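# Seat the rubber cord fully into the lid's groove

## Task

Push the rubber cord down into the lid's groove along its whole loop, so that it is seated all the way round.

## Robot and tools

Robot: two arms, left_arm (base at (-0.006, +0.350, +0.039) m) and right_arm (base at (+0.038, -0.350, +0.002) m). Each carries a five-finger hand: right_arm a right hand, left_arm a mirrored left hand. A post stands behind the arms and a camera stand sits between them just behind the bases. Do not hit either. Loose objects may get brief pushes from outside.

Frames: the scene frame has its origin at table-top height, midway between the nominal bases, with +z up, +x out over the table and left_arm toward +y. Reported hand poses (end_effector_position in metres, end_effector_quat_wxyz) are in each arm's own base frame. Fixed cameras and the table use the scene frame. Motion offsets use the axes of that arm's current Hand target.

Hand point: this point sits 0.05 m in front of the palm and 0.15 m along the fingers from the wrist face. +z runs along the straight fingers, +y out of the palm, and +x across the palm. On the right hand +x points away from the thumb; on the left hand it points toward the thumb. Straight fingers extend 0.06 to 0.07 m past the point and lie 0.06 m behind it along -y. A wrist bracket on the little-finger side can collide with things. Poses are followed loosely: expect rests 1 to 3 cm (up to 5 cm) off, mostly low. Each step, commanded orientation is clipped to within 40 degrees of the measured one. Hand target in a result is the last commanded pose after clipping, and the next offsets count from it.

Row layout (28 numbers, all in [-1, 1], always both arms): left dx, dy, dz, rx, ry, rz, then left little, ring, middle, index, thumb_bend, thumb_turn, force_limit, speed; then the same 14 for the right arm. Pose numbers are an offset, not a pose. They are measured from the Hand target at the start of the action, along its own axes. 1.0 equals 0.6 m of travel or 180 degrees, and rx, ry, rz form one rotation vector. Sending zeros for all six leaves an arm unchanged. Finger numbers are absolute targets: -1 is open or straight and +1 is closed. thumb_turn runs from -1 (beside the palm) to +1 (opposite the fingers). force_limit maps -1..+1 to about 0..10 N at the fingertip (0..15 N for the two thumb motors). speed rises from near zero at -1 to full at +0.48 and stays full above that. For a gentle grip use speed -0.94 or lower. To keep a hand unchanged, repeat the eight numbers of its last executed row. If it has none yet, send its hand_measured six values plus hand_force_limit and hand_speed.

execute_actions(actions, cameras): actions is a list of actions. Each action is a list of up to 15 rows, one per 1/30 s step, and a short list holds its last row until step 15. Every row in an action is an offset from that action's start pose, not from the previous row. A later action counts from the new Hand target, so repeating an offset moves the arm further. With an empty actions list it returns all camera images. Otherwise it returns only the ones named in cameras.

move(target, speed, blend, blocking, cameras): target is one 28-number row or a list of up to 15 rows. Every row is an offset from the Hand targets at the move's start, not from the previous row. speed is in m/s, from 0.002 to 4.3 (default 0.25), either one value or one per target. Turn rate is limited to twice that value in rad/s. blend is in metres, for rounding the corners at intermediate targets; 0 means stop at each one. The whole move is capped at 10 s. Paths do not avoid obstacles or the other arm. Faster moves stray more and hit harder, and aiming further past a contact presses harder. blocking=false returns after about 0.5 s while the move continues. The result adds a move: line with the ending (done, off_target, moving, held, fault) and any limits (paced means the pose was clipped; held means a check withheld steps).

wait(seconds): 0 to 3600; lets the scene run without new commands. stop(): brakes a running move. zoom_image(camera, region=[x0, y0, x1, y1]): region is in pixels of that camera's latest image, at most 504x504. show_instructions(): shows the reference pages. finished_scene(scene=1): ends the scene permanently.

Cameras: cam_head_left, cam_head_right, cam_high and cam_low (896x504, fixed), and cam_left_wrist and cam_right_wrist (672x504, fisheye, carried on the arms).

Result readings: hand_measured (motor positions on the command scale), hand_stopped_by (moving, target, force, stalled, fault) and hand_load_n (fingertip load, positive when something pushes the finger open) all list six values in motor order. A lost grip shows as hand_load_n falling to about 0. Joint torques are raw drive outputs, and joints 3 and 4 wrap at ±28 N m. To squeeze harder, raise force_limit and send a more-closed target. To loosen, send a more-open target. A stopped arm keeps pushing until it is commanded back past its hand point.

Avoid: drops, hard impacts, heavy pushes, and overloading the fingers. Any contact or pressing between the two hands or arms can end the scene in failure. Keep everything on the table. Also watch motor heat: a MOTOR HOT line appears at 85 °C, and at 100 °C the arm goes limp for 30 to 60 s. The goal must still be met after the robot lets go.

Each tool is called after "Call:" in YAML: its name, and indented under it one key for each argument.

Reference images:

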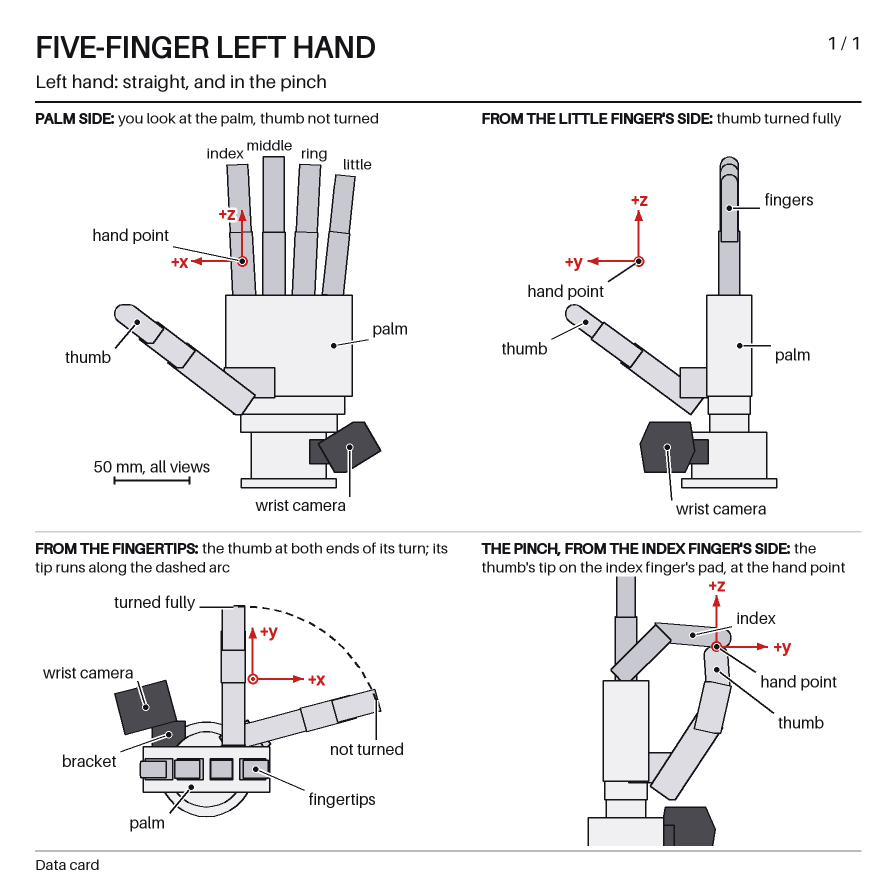

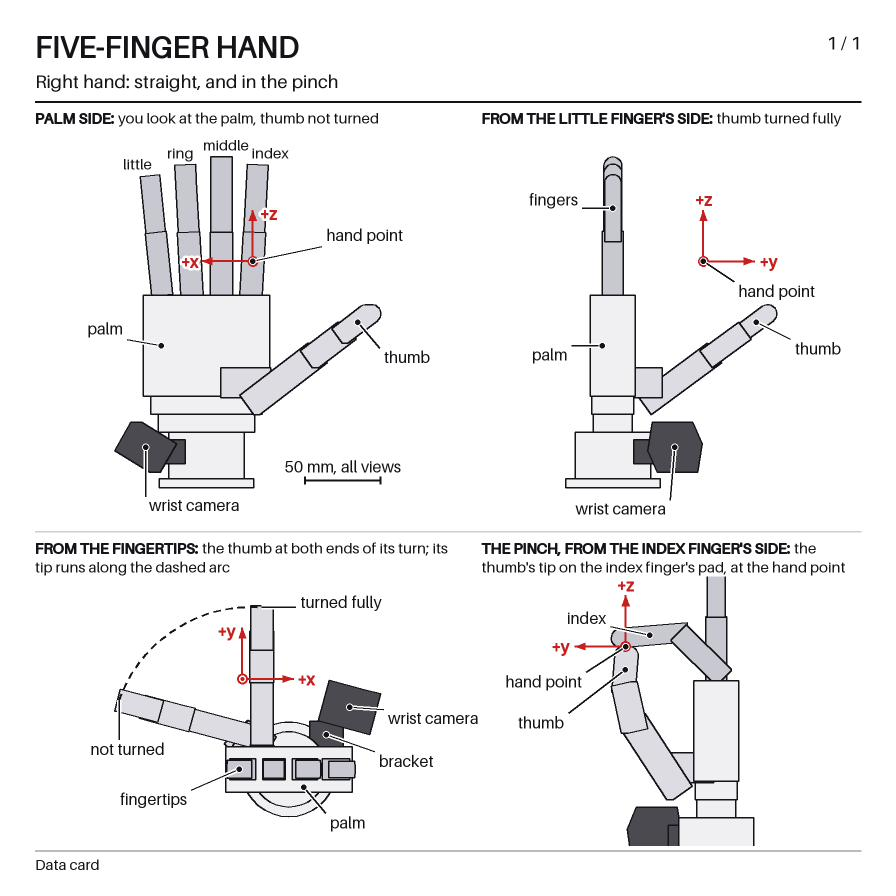

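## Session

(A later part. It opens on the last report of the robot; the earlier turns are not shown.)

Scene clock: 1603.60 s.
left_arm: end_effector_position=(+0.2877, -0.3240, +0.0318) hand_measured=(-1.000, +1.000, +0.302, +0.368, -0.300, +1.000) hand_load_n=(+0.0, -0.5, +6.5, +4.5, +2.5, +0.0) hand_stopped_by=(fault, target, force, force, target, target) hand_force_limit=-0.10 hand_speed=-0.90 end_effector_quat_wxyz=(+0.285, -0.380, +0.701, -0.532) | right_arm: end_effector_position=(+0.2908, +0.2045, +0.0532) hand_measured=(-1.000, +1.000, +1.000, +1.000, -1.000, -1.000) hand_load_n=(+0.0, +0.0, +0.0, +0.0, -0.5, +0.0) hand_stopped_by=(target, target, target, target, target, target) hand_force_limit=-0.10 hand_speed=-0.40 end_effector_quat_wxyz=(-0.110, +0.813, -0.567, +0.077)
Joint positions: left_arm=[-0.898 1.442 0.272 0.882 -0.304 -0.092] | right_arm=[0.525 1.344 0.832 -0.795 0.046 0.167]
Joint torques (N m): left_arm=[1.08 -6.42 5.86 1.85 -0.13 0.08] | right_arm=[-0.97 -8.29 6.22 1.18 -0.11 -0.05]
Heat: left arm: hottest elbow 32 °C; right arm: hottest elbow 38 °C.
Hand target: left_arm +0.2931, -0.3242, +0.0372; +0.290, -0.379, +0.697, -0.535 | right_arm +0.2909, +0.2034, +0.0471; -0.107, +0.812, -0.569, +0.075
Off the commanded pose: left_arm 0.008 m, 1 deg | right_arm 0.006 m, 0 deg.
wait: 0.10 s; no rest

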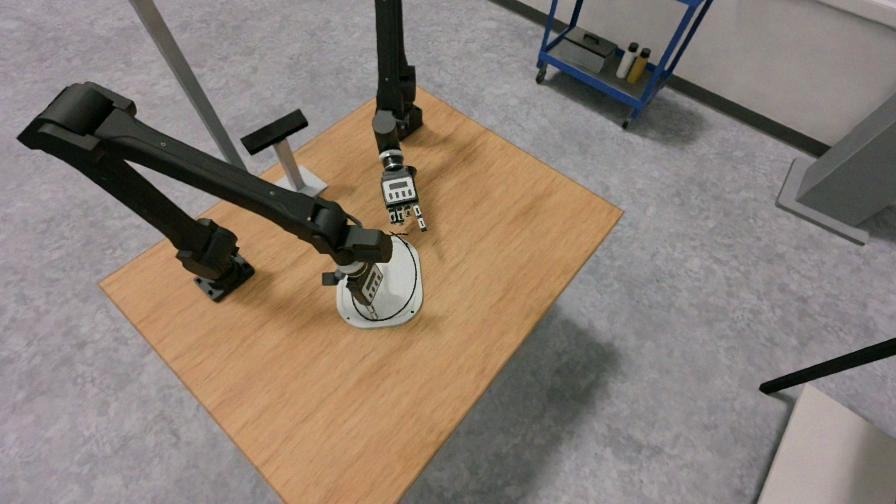

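Call:
move:
  target:
    - [0,0,0,0,0,0,-1,1,0.55,0.55,-0.3,1,-0.1,-0.9, 0,-0.0345,-0.1288,0,0,0,-1,1,1,1,-1,-1,-0.1,-0.4]
    - [0,0,0,0,0,0,-1,1,0.55,0.55,-0.3,1,-0.1,-0.9, 0.0067,0.0037,-0.0528,0,0,0,-1,1,1,1,-1,-1,-0.1,-0.4]
    - [0,0,0,0,0,0,-1,1,0.55,0.55,-0.3,1,-0.1,-0.9, 0.0067,0.0166,-0.0044,0,0,0,-1,1,1,1,-1,-1,-0.1,-0.4]
  speed: [0.1,0.1,0.04]
  cameras: ["cam_high"]

Call:
zoom_image:
  camera: "cam_high"
  region: [335, 285, 415, 335]

Scene clock: 1619.37 s.
left_arm: end_effector_position=(+0.2877, -0.3240, +0.0318) hand_measured=(-1.000, +1.000, +0.302, +0.368, -0.300, +1.000) hand_load_n=(+0.0, +0.0, +6.0, +4.5, +2.5, +0.0) hand_stopped_by=(fault, target, force, force, target, target) hand_force_limit=-0.10 hand_speed=-0.90 end_effector_quat_wxyz=(+0.285, -0.380, +0.701, -0.532) | right_arm: end_effector_position=(+0.2813, +0.1987, +0.0526) hand_measured=(-1.000, +1.000, +1.000, +1.000, -1.000, -1.000) hand_load_n=(+0.0, +0.0, +0.0, +0.0, +0.0, +0.0) hand_stopped_by=(target, target, target, target, target, target) hand_force_limit=-0.10 hand_speed=-0.40 end_effector_quat_wxyz=(-0.109, +0.812, -0.568, +0.076)
Joint positions: left_arm=[-0.898 1.442 0.272 0.882 -0.304 -0.092] | right_arm=[0.525 1.315 0.804 -0.796 0.046 0.167]
Joint torques (N m): left_arm=[1.73 -6.3 5.7 1.98 -0.1 0.11] | right_arm=[-1.32 -7.88 6.26 1.17 -0.17 -0.11]
Heat: left arm: hottest elbow 32 °C; right arm: hottest elbow 38 °C.
Hand target: left_arm +0.2931, -0.3242, +0.0372; +0.290, -0.379, +0.697, -0.535 | right_arm +0.2825, +0.1962, +0.0471; -0.107, +0.812, -0.569, +0.075
Off the commanded pose: left_arm 0.008 m, 1 deg | right_arm 0.006 m, 0 deg.
move: done

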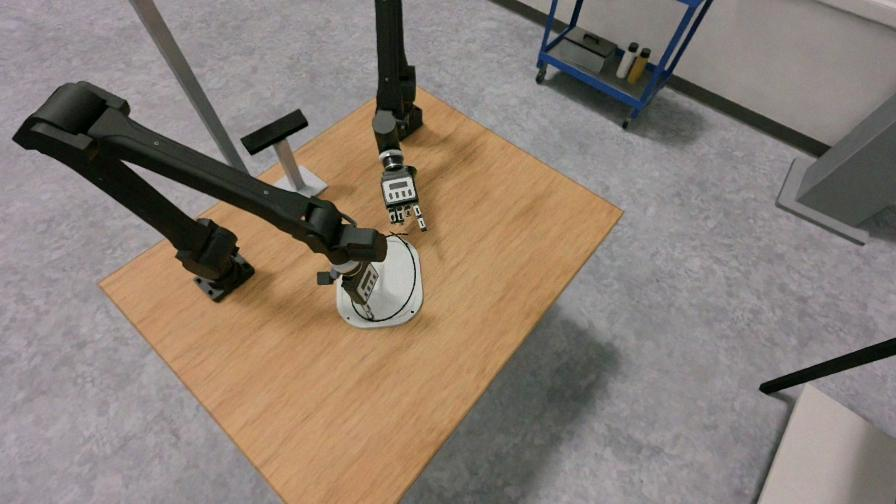

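Scaled by 6.300 from the camera's image (finer frame: 1280x720).

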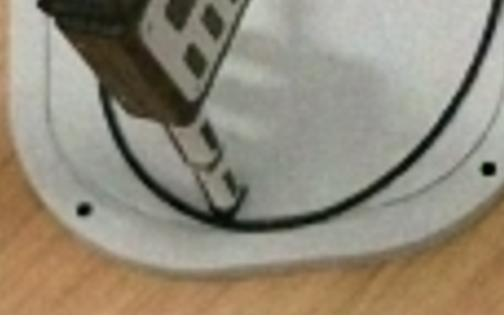

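Call:
move:
  target: [0,0,0,0,0,0,-1,1,0.55,0.55,-0.3,1,-0.1,-0.9, 0.0121,-0.0058,0.0016,0,0,0,-1,1,1,1,-1,-1,-0.1,-0.4]
  speed: 0.03
  cameras: ["cam_high"]

Call:
zoom_image:
  camera: "cam_high"
  region: [335, 285, 415, 335]

Scene clock: 1626.30 s.
left_arm: end_effector_position=(+0.2877, -0.3240, +0.0318) hand_measured=(-1.000, +1.000, +0.302, +0.368, -0.300, +1.000) hand_load_n=(+0.0, +0.0, +6.0, +4.5, +2.5, +0.0) hand_stopped_by=(fault, target, force, force, target, target) hand_force_limit=-0.10 hand_speed=-0.90 end_effector_quat_wxyz=(+0.285, -0.380, +0.701, -0.532) | right_arm: end_effector_position=(+0.2832, +0.1970, +0.0530) hand_measured=(-1.000, +1.000, +1.000, +1.000, -1.000, -1.000) hand_load_n=(-0.5, +0.0, +0.0, +0.0, +0.0, +0.5) hand_stopped_by=(target, target, target, target, target, target) hand_force_limit=-0.10 hand_speed=-0.40 end_effector_quat_wxyz=(-0.113, +0.814, -0.565, +0.073)
Joint positions: left_arm=[-0.898 1.442 0.272 0.882 -0.304 -0.092] | right_arm=[0.512 1.315 0.804 -0.792 0.032 0.15]
Joint torques (N m): left_arm=[1.67 -7.36 5.81 1.8 -0.17 0.1] | right_arm=[-2.02 -7.36 6.67 1.06 0.12 -0.15]
Heat: left arm: hottest elbow 32 °C; right arm: hottest elbow 38 °C.
Hand target: left_arm +0.2931, -0.3242, +0.0372; +0.290, -0.379, +0.697, -0.535 | right_arm +0.2884, +0.1906, +0.0471; -0.107, +0.812, -0.569, +0.075
Off the commanded pose: left_arm 0.008 m, 1 deg | right_arm 0.010 m, 1 deg.
move: done

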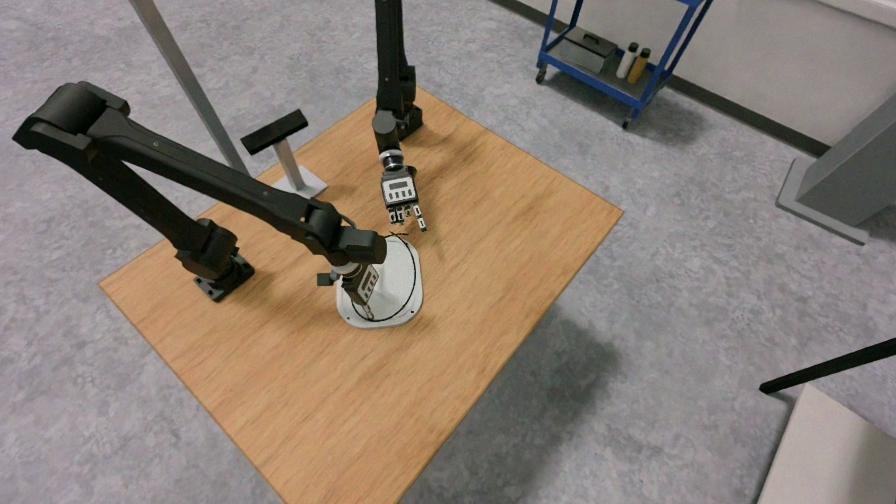

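Scaled by 6.300 from the camera's image (finer frame: 1280x720).

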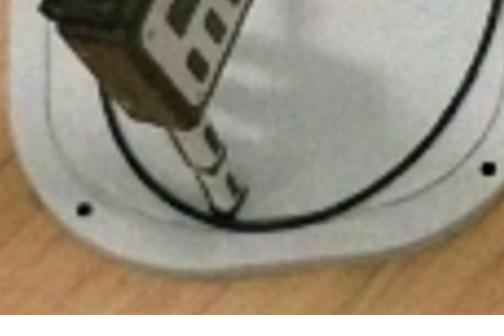

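Call:
move:
  target: [0,0,0,0,0,0,-1,1,0.55,0.55,-0.3,1,-0.1,-0.9, 0.0121,-0.0058,0.0016,0,0,0,-1,1,1,1,-1,-1,-0.1,-0.4]
  speed: 0.03
  cameras: ["cam_high"]

Call:
zoom_image:
  camera: "cam_high"
  region: [335, 285, 415, 335]

Scene clock: 1630.87 s.
left_arm: end_effector_position=(+0.2877, -0.3240, +0.0318) hand_measured=(-1.000, +1.000, +0.302, +0.368, -0.300, +1.000) hand_load_n=(+0.0, +0.0, +6.0, +5.0, +2.5, +0.0) hand_stopped_by=(fault, target, force, force, target, target) hand_force_limit=-0.10 hand_speed=-0.90 end_effector_quat_wxyz=(+0.285, -0.380, +0.701, -0.532) | right_arm: end_effector_position=(+0.2838, +0.1952, +0.0534) hand_measured=(-1.000, +1.000, +1.000, +1.000, -1.000, -1.000) hand_load_n=(-2.0, +0.0, +0.0, +0.0, +0.0, -0.5) hand_stopped_by=(target, target, target, target, target, target) hand_force_limit=-0.10 hand_speed=-0.40 end_effector_quat_wxyz=(-0.116, +0.816, -0.562, +0.067)
Joint positions: left_arm=[-0.898 1.442 0.272 0.882 -0.304 -0.092] | right_arm=[0.501 1.315 0.804 -0.792 0.016 0.134]
Joint torques (N m): left_arm=[1.03 -6.12 5.76 1.78 -0.13 0.1] | right_arm=[-2.78 -6.83 7.08 1.07 0.48 -0.19]
Heat: left arm: hottest elbow 32 °C; right arm: hottest elbow 38 °C.
Hand target: left_arm +0.2931, -0.3242, +0.0372; +0.290, -0.379, +0.697, -0.535 | right_arm +0.2943, +0.1850, +0.0471; -0.107, +0.812, -0.569, +0.075
Off the commanded pose: left_arm 0.008 m, 1 deg | right_arm 0.016 m, 2 deg.
move: off_target (right_arm)

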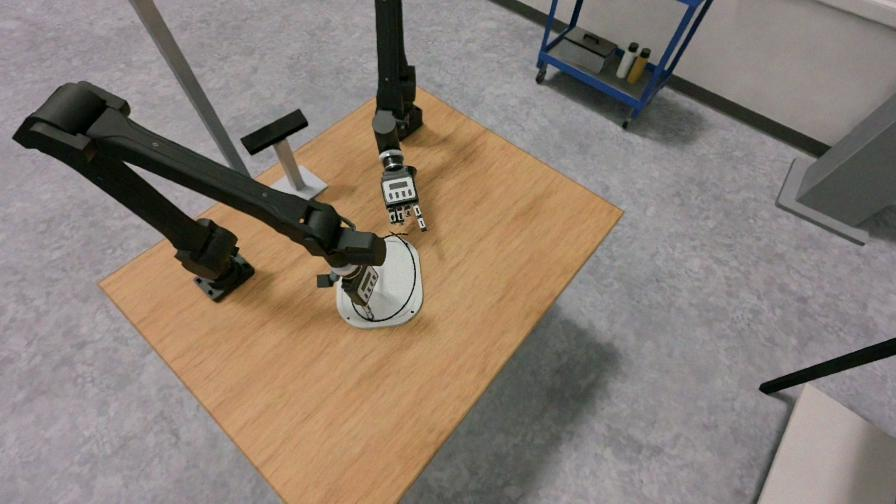

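Scaled by 6.300 from the camera's image (finer frame: 1280x720).

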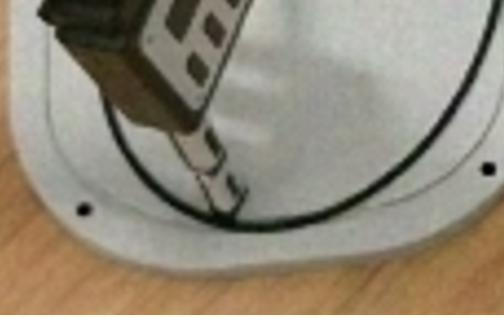

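Call:
move:
  target: [0,0,0,0,0,0,-1,1,0.55,0.55,-0.3,1,-0.1,-0.9, 0,-0.0345,-0.1288,0,0,0,-1,1,1,1,-1,-1,-0.1,-0.4]
  speed: 0.15
  cameras: ["cam_high","cam_right_wrist","cam_low"]

Call:
zoom_image:
  camera: "cam_high"
  region: [335, 285, 415, 335]

Call:
zoom_image:
  camera: "cam_low"
  region: [380, 190, 580, 290]

Scene clock: 1637.27 s.
left_arm: end_effector_position=(+0.2877, -0.3240, +0.0318) hand_measured=(-1.000, +1.000, +0.302, +0.368, -0.300, +1.000) hand_load_n=(+0.0, +0.0, +6.5, +5.0, +2.5, +0.0) hand_stopped_by=(fault, target, force, force, target, target) hand_force_limit=-0.10 hand_speed=-0.90 end_effector_quat_wxyz=(+0.285, -0.380, +0.701, -0.532) | right_arm: end_effector_position=(+0.2803, +0.1811, +0.1120) hand_measured=(-1.000, +1.000, +1.000, +1.000, -1.000, -1.000) hand_load_n=(+0.0, +0.0, +0.0, -0.5, +0.0, +0.0) hand_stopped_by=(target, target, target, target, target, target) hand_force_limit=-0.10 hand_speed=-0.40 end_effector_quat_wxyz=(-0.094, +0.813, -0.571, +0.067)
Joint positions: left_arm=[-0.898 1.442 0.272 0.882 -0.304 -0.092] | right_arm=[0.478 1.243 0.912 -1.012 0.031 0.128]
Joint torques (N m): left_arm=[1.55 -6.59 5.75 1.69 -0.15 0.08] | right_arm=[-1.2 -8.35 9.95 0.28 -0.07 -0.14]
Heat: left arm: hottest elbow 32 °C; right arm: hottest elbow 38 °C.
Hand target: left_arm +0.2931, -0.3242, +0.0372; +0.290, -0.379, +0.697, -0.535 | right_arm +0.2942, +0.1850, +0.1269; -0.107, +0.812, -0.569, +0.075
Off the commanded pose: left_arm 0.008 m, 1 deg | right_arm 0.021 m, 2 deg.
move: off_target (right_arm)
cam_right_wrist: T_world_to_cam=[[-0.82091, -0.53643, -0.19584, 0.3468], [-0.56274, 0.70154, 0.43723, -0.01596], [-0.09715, 0.46913, -0.87777, 0.15464]] pos_world=[0.29074, 0.12469, 0.21063]
Images, in order (width x height): cam_high 896x504, cam_low 896x504, cam_right_wrist 672x504.

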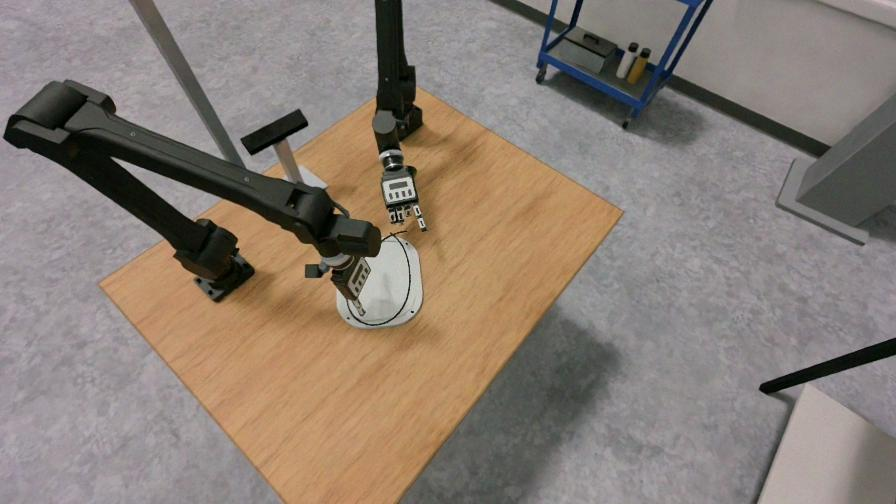

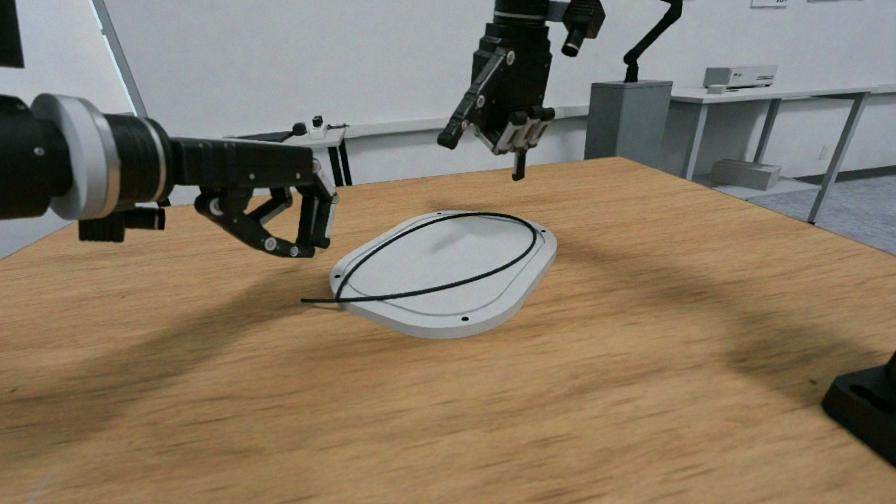

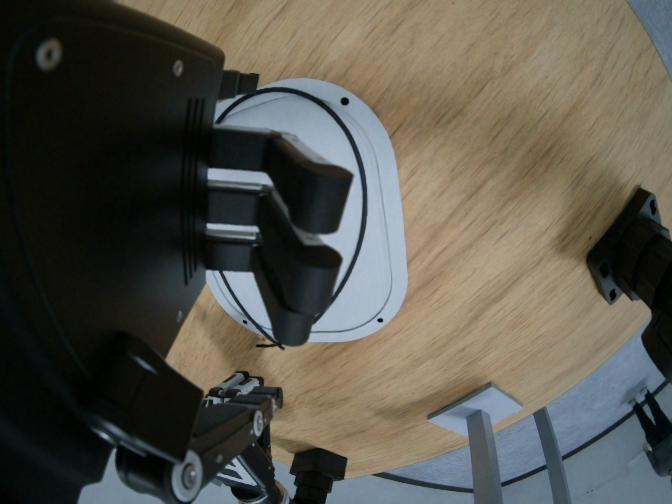

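Scaled by 6.300 from the camera's image (finer frame: 1280x720).

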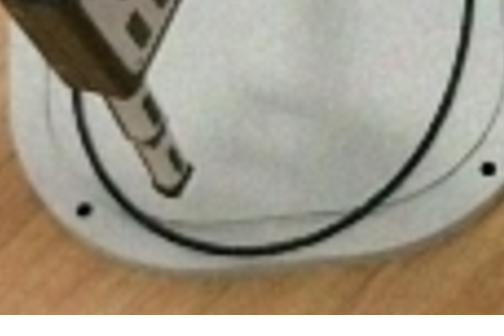

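Scaled by 2.520 from the camera's image (finer frame: 1280x720).

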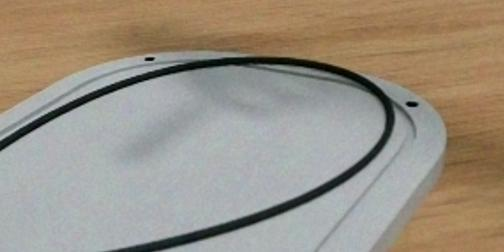

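Call:
zoom_image:
  camera: "cam_right_wrist"
  region: [210, 70, 420, 230]

Call:
zoom_image:
  camera: "cam_right_wrist"
  region: [290, 240, 420, 360]

Call:
zoom_image:
  camera: "cam_high"
  region: [330, 225, 430, 335]

Scaled by 2.400 from the camera's image (finer frame: 960x720).

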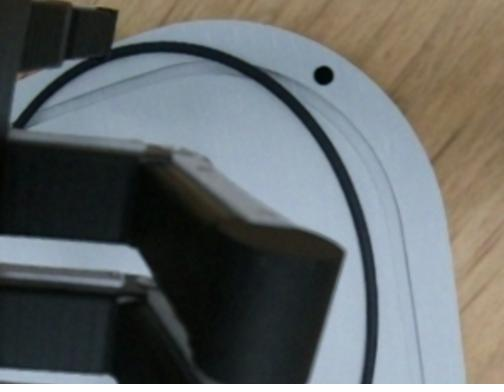

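Scaled by 3.877 from the camera's image (finer frame: 960x720).

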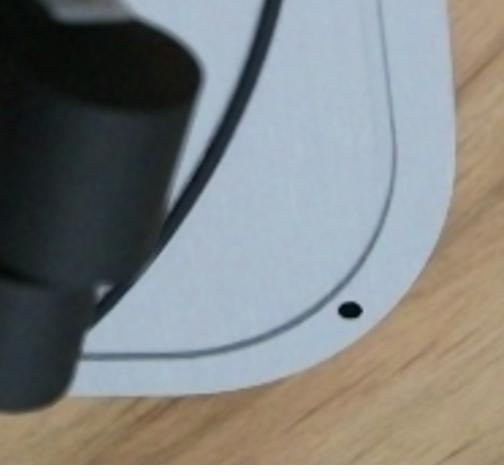

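Scaled by 4.582 from the camera's image (finer frame: 1280x720).

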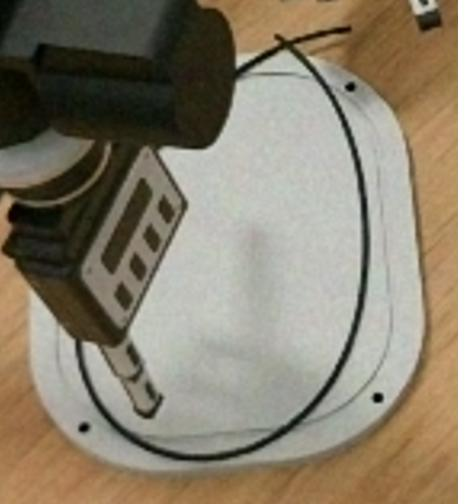

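Call:
move:
  target: [0,0,0,0,0,0,-1,1,0.55,0.55,-0.3,1,-0.1,-0.9, 0.1429,0.0057,-0.0015,0,-0.0863,-0.3220,-1,1,1,1,-1,-1,-0.1,-0.4]
  speed: 0.2
  cameras: ["cam_high","cam_right_wrist","cam_low"]

Call:
zoom_image:
  camera: "cam_high"
  region: [330, 225, 430, 335]

Scene clock: 1723.07 s.
left_arm: end_effector_position=(+0.2877, -0.3240, +0.0318) hand_measured=(-1.000, +1.000, +0.302, +0.368, -0.300, +1.000) hand_load_n=(+0.0, +0.0, +6.0, +5.0, +2.5, +0.0) hand_stopped_by=(fault, target, force, force, target, target) hand_force_limit=-0.10 hand_speed=-0.90 end_effector_quat_wxyz=(+0.285, -0.380, +0.701, -0.532) | right_arm: end_effector_position=(+0.3020, +0.1002, +0.1131) hand_measured=(-1.000, +1.000, +1.000, +1.000, -1.000, -1.000) hand_load_n=(+0.0, +0.0, +0.5, +0.0, +0.0, +0.0) hand_stopped_by=(target, target, target, target, target, target) hand_force_limit=-0.10 hand_speed=-0.40 end_effector_quat_wxyz=(-0.123, +0.988, -0.089, -0.003)
Joint positions: left_arm=[-0.898 1.442 0.272 0.882 -0.304 -0.092] | right_arm=[0.301 1.305 0.972 -1.148 -0.23 -1.079]
Joint torques (N m): left_arm=[0.79 -6.53 5.78 1.8 -0.13 0.1] | right_arm=[-1.32 -8.35 10.36 0.02 -0.36 -0.13]
Heat: left arm: hottest elbow 32 °C; right arm: hottest elbow 41 °C.
Hand target: left_arm +0.2931, -0.3242, +0.0372; +0.290, -0.379, +0.697, -0.535 | right_arm +0.3202, +0.1032, +0.1271; -0.130, +0.988, -0.087, +0.012
Off the commanded pose: left_arm 0.008 m, 1 deg | right_arm 0.023 m, 2 deg.
move: off_target (right_arm)
cam_right_wrist: T_world_to_cam=[[0.04862, -0.97523, -0.2158, 0.10502], [-0.87738, -0.14495, 0.45737, 0.23016], [-0.47732, 0.1671, -0.86269, 0.3391]] pos_world=[0.35869, 0.07911, 0.20994]
Images, in order (width x height): cam_high 896x504, cam_low 896x504, cam_right_wrist 672x504.

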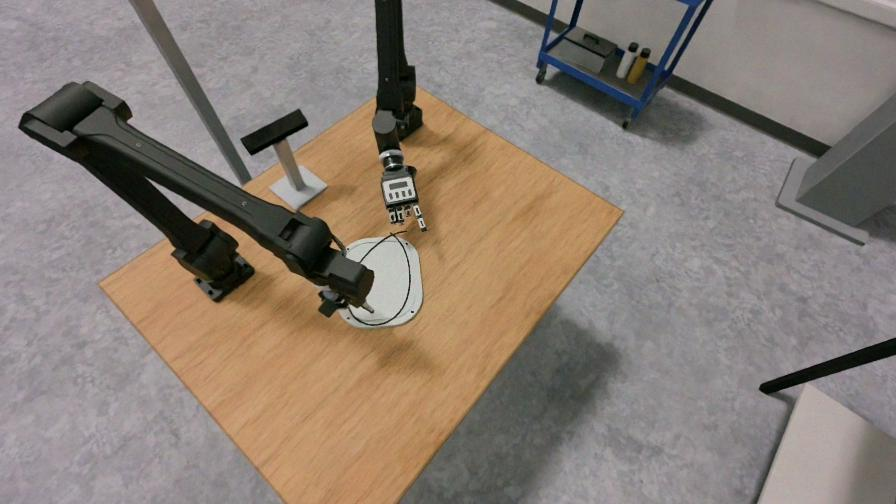

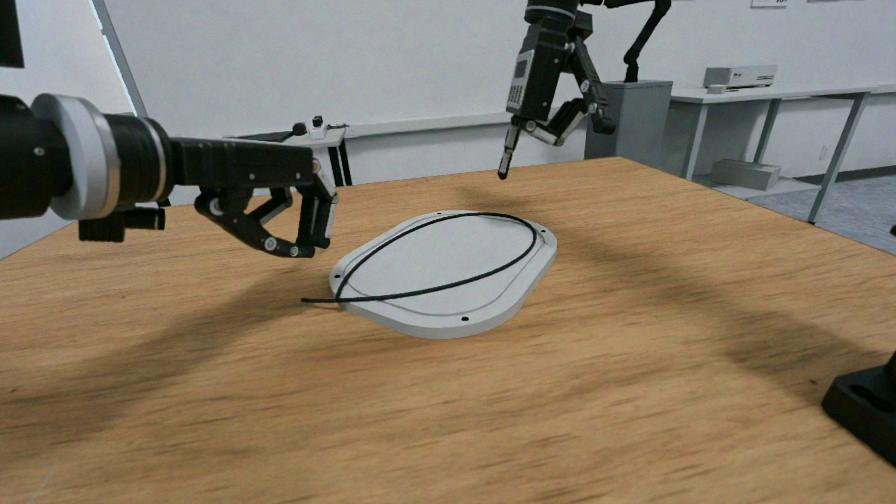

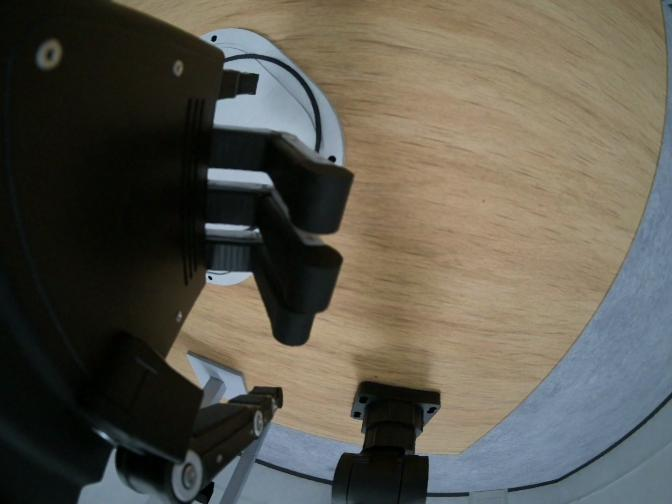

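Scaled by 4.582 from the camera's image (finer frame: 1280x720).

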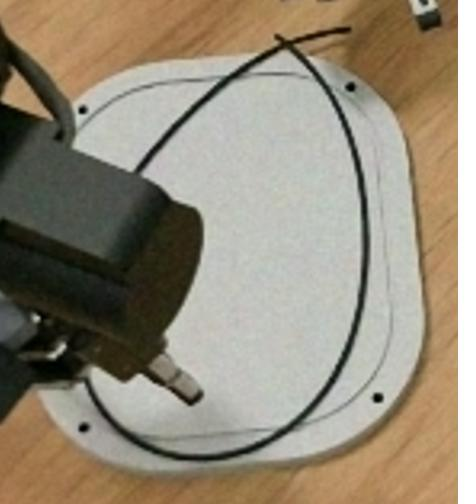

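Call:
move:
  target: [0,0,0,0,0,0,-1,1,0.55,0.55,-0.3,1,-0.1,-0.9, -0.0047,0.0313,0.0900,0,0,0,-1,1,1,1,-1,-1,-0.1,-0.4]
  speed: 0.12
  cameras: ["cam_high","cam_low"]

Call:
zoom_image:
  camera: "cam_high"
  region: [330, 225, 430, 335]

Call:
zoom_image:
  camera: "cam_low"
  region: [380, 150, 580, 290]

Scene clock: 1733.97 s.
left_arm: end_effector_position=(+0.2877, -0.3240, +0.0318) hand_measured=(-1.000, +1.000, +0.302, +0.368, -0.300, +1.000) hand_load_n=(+0.0, +0.0, +6.0, +4.5, +2.5, +0.0) hand_stopped_by=(fault, target, force, force, target, target) hand_force_limit=-0.10 hand_speed=-0.90 end_effector_quat_wxyz=(+0.285, -0.380, +0.701, -0.532) | right_arm: end_effector_position=(+0.3120, +0.1009, +0.0705) hand_measured=(-1.000, +1.000, +1.000, +1.000, -1.000, -1.000) hand_load_n=(+0.0, +0.0, +0.0, +0.0, +0.0, -0.5) hand_stopped_by=(target, target, target, target, target, target) hand_force_limit=-0.10 hand_speed=-0.40 end_effector_quat_wxyz=(-0.127, +0.988, -0.088, +0.006)
Joint positions: left_arm=[-0.898 1.442 0.272 0.882 -0.304 -0.092] | right_arm=[0.294 1.363 0.908 -1.006 -0.231 -1.087]
Joint torques (N m): left_arm=[1.2 -7.36 5.67 1.62 -0.13 0.08] | right_arm=[-1.38 -9.35 6.65 0.87 -0.36 -0.14]
Heat: left arm: hottest elbow 32 °C; right arm: hottest elbow 42 °C.
Hand target: left_arm +0.2931, -0.3242, +0.0372; +0.290, -0.379, +0.697, -0.535 | right_arm +0.3165, +0.0995, +0.0700; -0.130, +0.988, -0.087, +0.012
Off the commanded pose: left_arm 0.008 m, 1 deg | right_arm 0.005 m, 1 deg.
move: done

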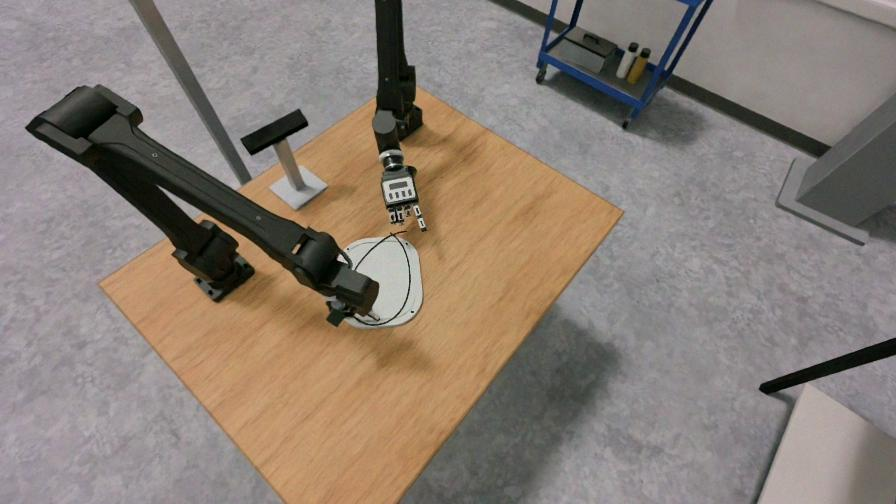

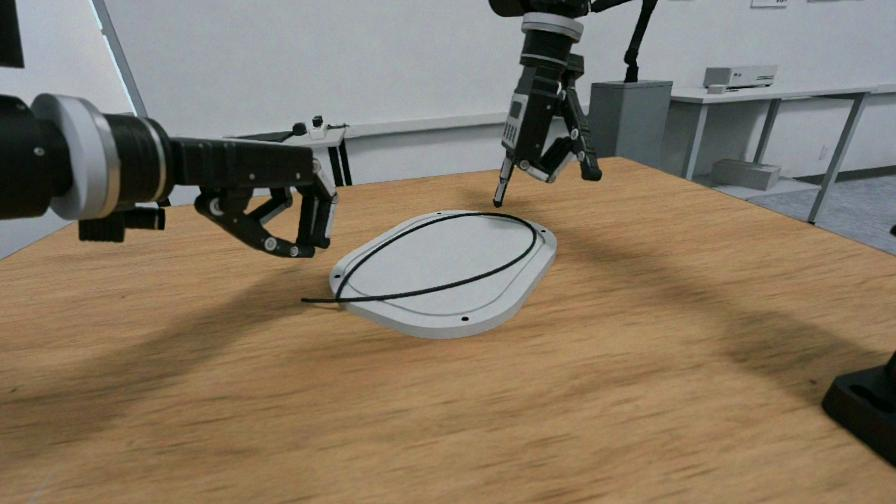

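Scaled by 4.582 from the camera's image (finer frame: 1280x720).

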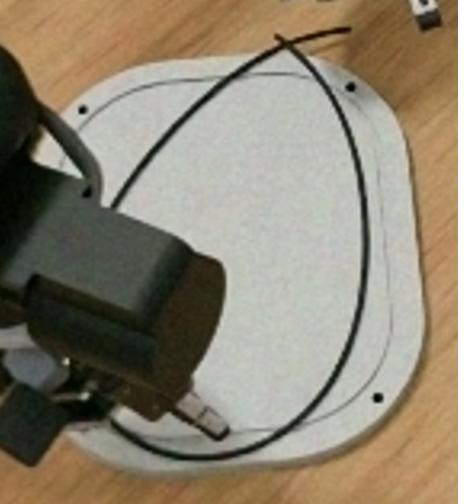

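Scaled by 2.520 from the camera's image (finer frame: 1280x720).

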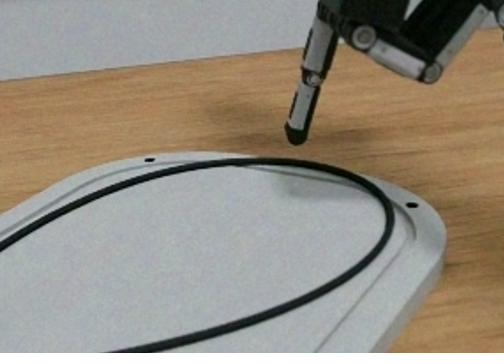

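Call:
move:
  target: [0,0,0,0,0,0,-1,1,0.55,0.55,-0.3,1,-0.1,-0.9, 0.0045,0.0103,0.0317,0,0,0,-1,1,1,1,-1,-1,-0.1,-0.4]
  speed: 0.05
  cameras: ["cam_high","cam_low"]

Call:
zoom_image:
  camera: "cam_high"
  region: [335, 285, 415, 335]

Call:
zoom_image:
  camera: "cam_low"
  region: [420, 170, 560, 270]

Scene clock: 1741.67 s.
left_arm: end_effector_position=(+0.2877, -0.3240, +0.0318) hand_measured=(-1.000, +1.000, +0.302, +0.368, -0.300, +1.000) hand_load_n=(+0.0, +0.0, +6.0, +5.0, +2.5, +0.0) hand_stopped_by=(fault, target, force, force, target, target) hand_force_limit=-0.10 hand_speed=-0.90 end_effector_quat_wxyz=(+0.285, -0.380, +0.701, -0.532) | right_arm: end_effector_position=(+0.3171, +0.1005, +0.0543) hand_measured=(-1.000, +1.000, +1.000, +1.000, -1.000, -1.000) hand_load_n=(+0.0, +0.0, +0.5, +0.0, +0.0, +0.0) hand_stopped_by=(target, target, target, target, target, target) hand_force_limit=-0.10 hand_speed=-0.40 end_effector_quat_wxyz=(-0.130, +0.988, -0.087, +0.011)
Joint positions: left_arm=[-0.898 1.442 0.272 0.882 -0.304 -0.092] | right_arm=[0.288 1.389 0.886 -0.948 -0.234 -1.094]
Joint torques (N m): left_arm=[1.44 -6.89 5.79 1.96 -0.12 0.05] | right_arm=[-1.2 -9.05 6.26 0.9 -0.26 -0.13]
Heat: left arm: hottest elbow 32 °C; right arm: hottest elbow 42 °C.
Hand target: left_arm +0.2931, -0.3242, +0.0372; +0.290, -0.379, +0.697, -0.535 | right_arm +0.3190, +0.0979, +0.0500; -0.130, +0.988, -0.087, +0.012
Off the commanded pose: left_arm 0.008 m, 1 deg | right_arm 0.005 m, 0 deg.
move: done

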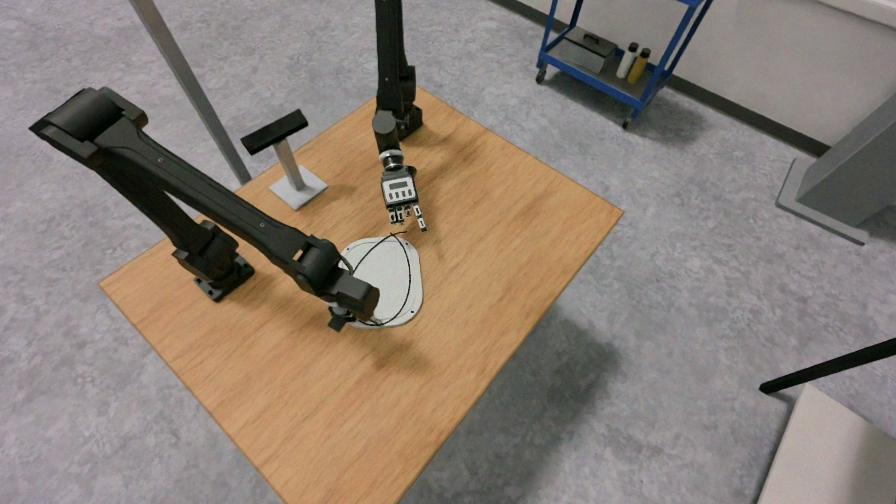

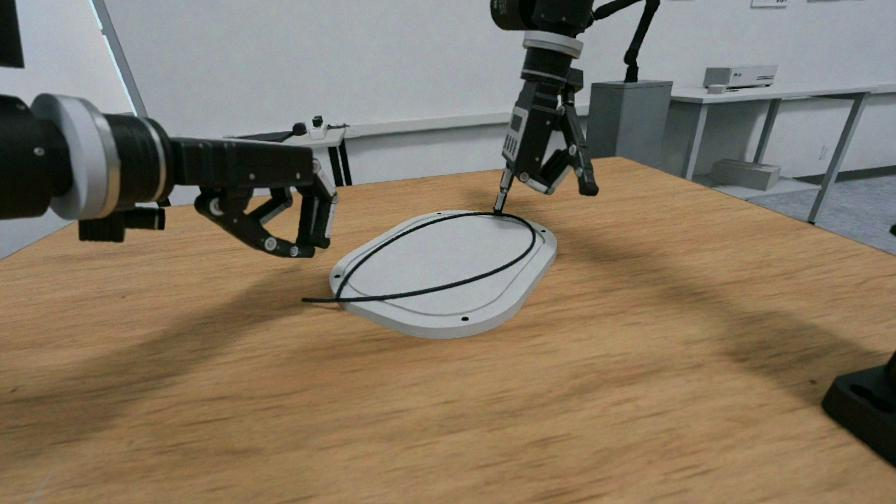

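Scaled by 6.300 from the camera's image (finer frame: 1280x720).

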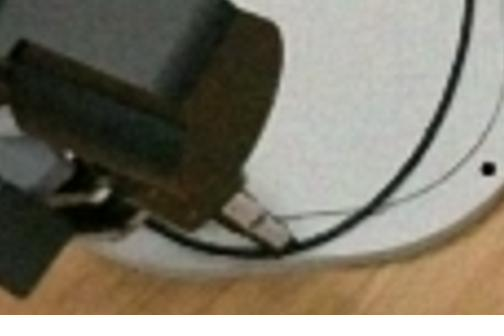

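Scaled by 3.600 from the camera's image (finer frame: 1280x720).

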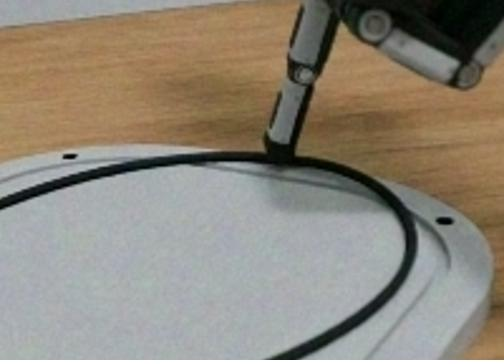

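Call:
move:
  target: [0,0,0,0,0,0,-1,1,0.55,0.55,-0.3,1,-0.1,-0.9, -0.0274,-0.0164,0.0096,0,0,0,-1,1,1,1,-1,-1,-0.1,-0.4]
  speed: 0.03
  cameras: ["cam_high","cam_low"]

Call:
zoom_image:
  camera: "cam_high"
  region: [335, 285, 415, 335]

Call:
zoom_image:
  camera: "cam_low"
  region: [420, 170, 560, 270]

Scene clock: 1750.83 s.
left_arm: end_effector_position=(+0.2877, -0.3240, +0.0318) hand_measured=(-1.000, +1.000, +0.302, +0.368, -0.300, +1.000) hand_load_n=(+0.0, +0.0, +6.0, +4.5, +2.5, -0.5) hand_stopped_by=(fault, target, force, force, target, target) hand_force_limit=-0.10 hand_speed=-0.90 end_effector_quat_wxyz=(+0.285, -0.380, +0.701, -0.532) | right_arm: end_effector_position=(+0.3082, +0.1097, +0.0512) hand_measured=(-1.000, +1.000, +1.000, +1.000, -1.000, -1.000) hand_load_n=(+0.0, +0.0, +0.0, +0.0, +0.0, +0.0) hand_stopped_by=(target, target, target, target, target, target) hand_force_limit=-0.10 hand_speed=-0.40 end_effector_quat_wxyz=(-0.131, +0.987, -0.087, +0.014)
Joint positions: left_arm=[-0.898 1.442 0.272 0.882 -0.304 -0.092] | right_arm=[0.32 1.373 0.861 -0.926 -0.229 -1.06]
Joint torques (N m): left_arm=[1.67 -6.3 5.79 1.69 -0.15 0.13] | right_arm=[-0.21 -9.23 5.78 0.84 -0.24 0]
Heat: left arm: hottest elbow 32 °C; right arm: hottest elbow 41 °C.
Hand target: left_arm +0.2931, -0.3242, +0.0372; +0.290, -0.379, +0.697, -0.535 | right_arm +0.3047, +0.1118, +0.0469; -0.130, +0.988, -0.087, +0.012
Off the commanded pose: left_arm 0.008 m, 1 deg | right_arm 0.006 m, 0 deg.
move: done

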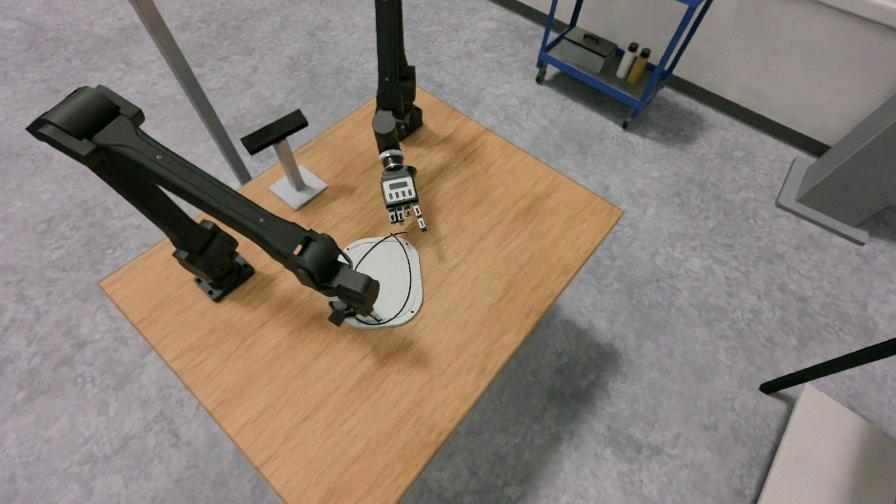

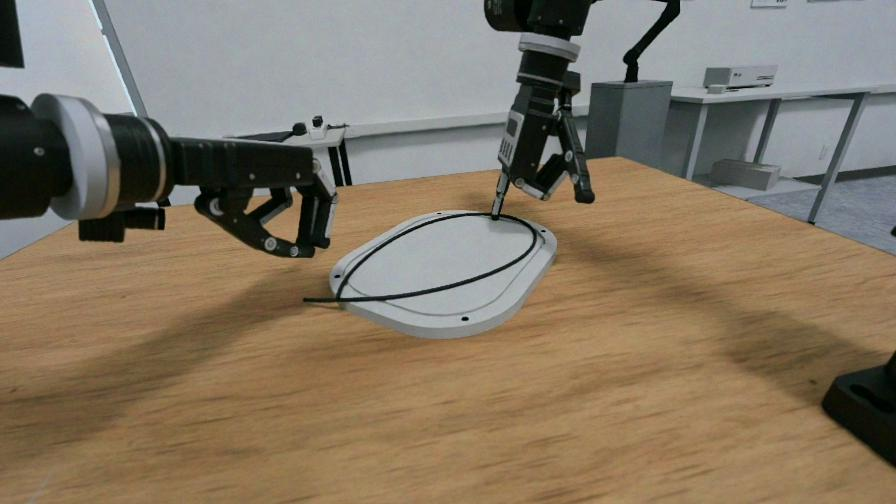

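Scaled by 6.300 from the camera's image (finer frame: 1280x720).

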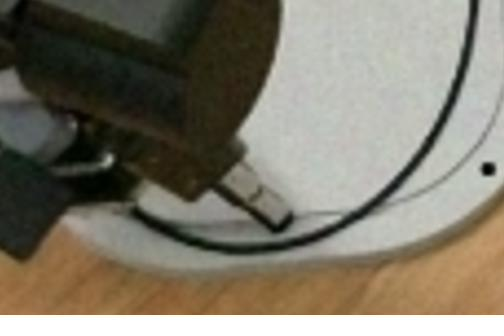

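Scaled by 3.600 from the camera's image (finer frame: 1280x720).

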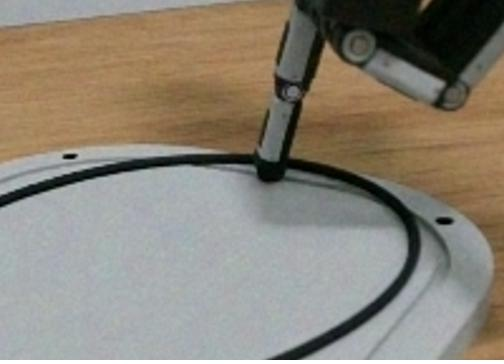

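Call:
move:
  target:
    - [0,0,0,0,0,0,-1,1,0.55,0.55,-0.3,1,-0.1,-0.9, 0,-0.0259,-0.0966,0,0,0,-1,1,1,1,-1,-1,-0.1,-0.4]
    - [0,0,0,0,0,0,-1,1,0.55,0.55,-0.3,1,-0.1,-0.9, 0.0452,0.0070,-0.0588,0,0,0,-1,1,1,1,-1,-1,-0.1,-0.4]
    - [0,0,0,0,0,0,-1,1,0.55,0.55,-0.3,1,-0.1,-0.9, 0.0452,0.0195,-0.0123,0,0,0,-1,1,1,1,-1,-1,-0.1,-0.4]
  speed: [0.12,0.12,0.04]
  cameras: ["cam_high","cam_low"]

Call:
zoom_image:
  camera: "cam_high"
  region: [335, 285, 415, 335]

Call:
zoom_image:
  camera: "cam_low"
  region: [420, 170, 560, 270]

Scene clock: 1778.57 s.
left_arm: end_effector_position=(+0.2877, -0.3240, +0.0318) hand_measured=(-1.000, +1.000, +0.302, +0.368, -0.300, +1.000) hand_load_n=(+0.0, +0.0, +6.0, +4.5, +2.5, +0.0) hand_stopped_by=(fault, target, force, force, target, target) hand_force_limit=-0.10 hand_speed=-0.90 end_effector_quat_wxyz=(+0.285, -0.380, +0.701, -0.532) | right_arm: end_effector_position=(+0.3276, +0.0945, +0.0549) hand_measured=(-1.000, +1.000, +1.000, +1.000, -1.000, -1.000) hand_load_n=(+0.0, +0.0, +0.0, +0.0, +0.0, +0.0) hand_stopped_by=(target, target, target, target, target, target) hand_force_limit=-0.10 hand_speed=-0.40 end_effector_quat_wxyz=(-0.129, +0.988, -0.089, +0.012)
Joint positions: left_arm=[-0.898 1.442 0.272 0.882 -0.304 -0.092] | right_arm=[0.265 1.412 0.911 -0.956 -0.234 -1.111]
Joint torques (N m): left_arm=[1.03 -6.01 5.61 1.76 -0.17 0.06] | right_arm=[-0.97 -9.41 6.3 0.9 -0.36 -0.14]
Heat: left arm: hottest elbow 32 °C; right arm: hottest elbow 40 °C.
Hand target: left_arm +0.2931, -0.3242, +0.0372; +0.290, -0.379, +0.697, -0.535 | right_arm +0.3293, +0.0940, +0.0511; -0.130, +0.988, -0.087, +0.012
Off the commanded pose: left_arm 0.008 m, 1 deg | right_arm 0.004 m, 0 deg.
move: done

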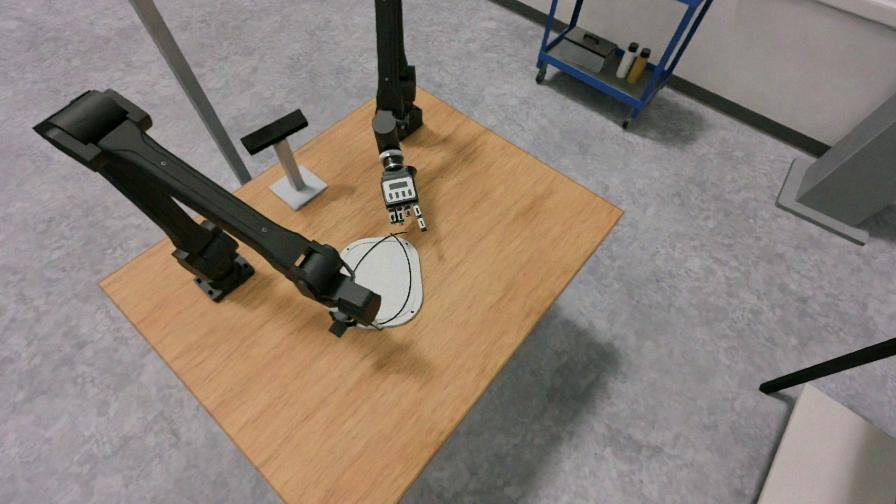

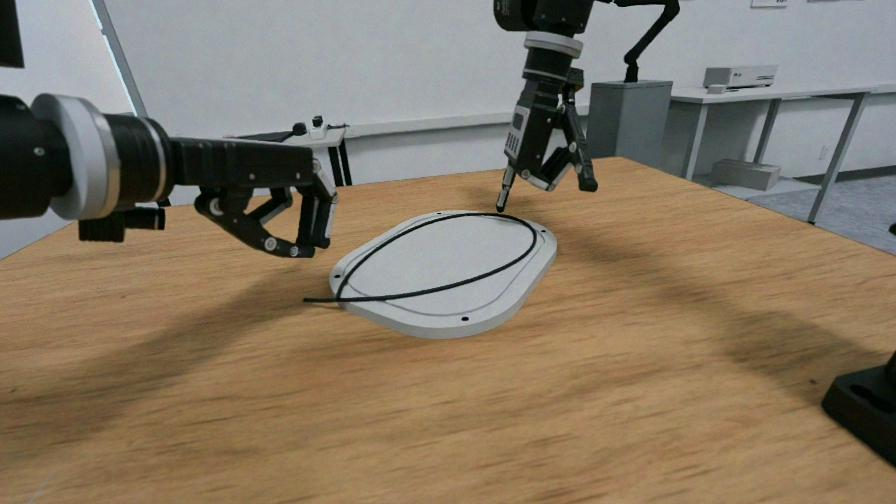

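Scaled by 6.300 from the camera's image (finer frame: 1280x720).

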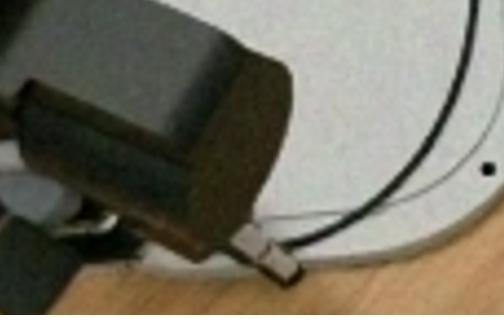

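Scaled by 3.600 from the camera's image (finer frame: 1280x720).

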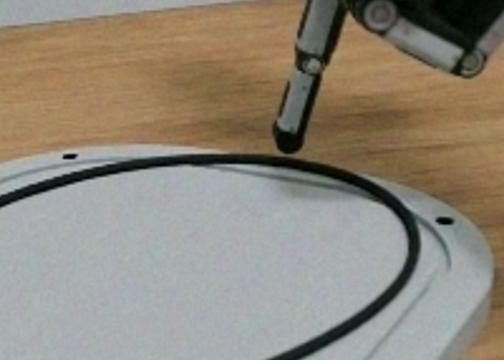

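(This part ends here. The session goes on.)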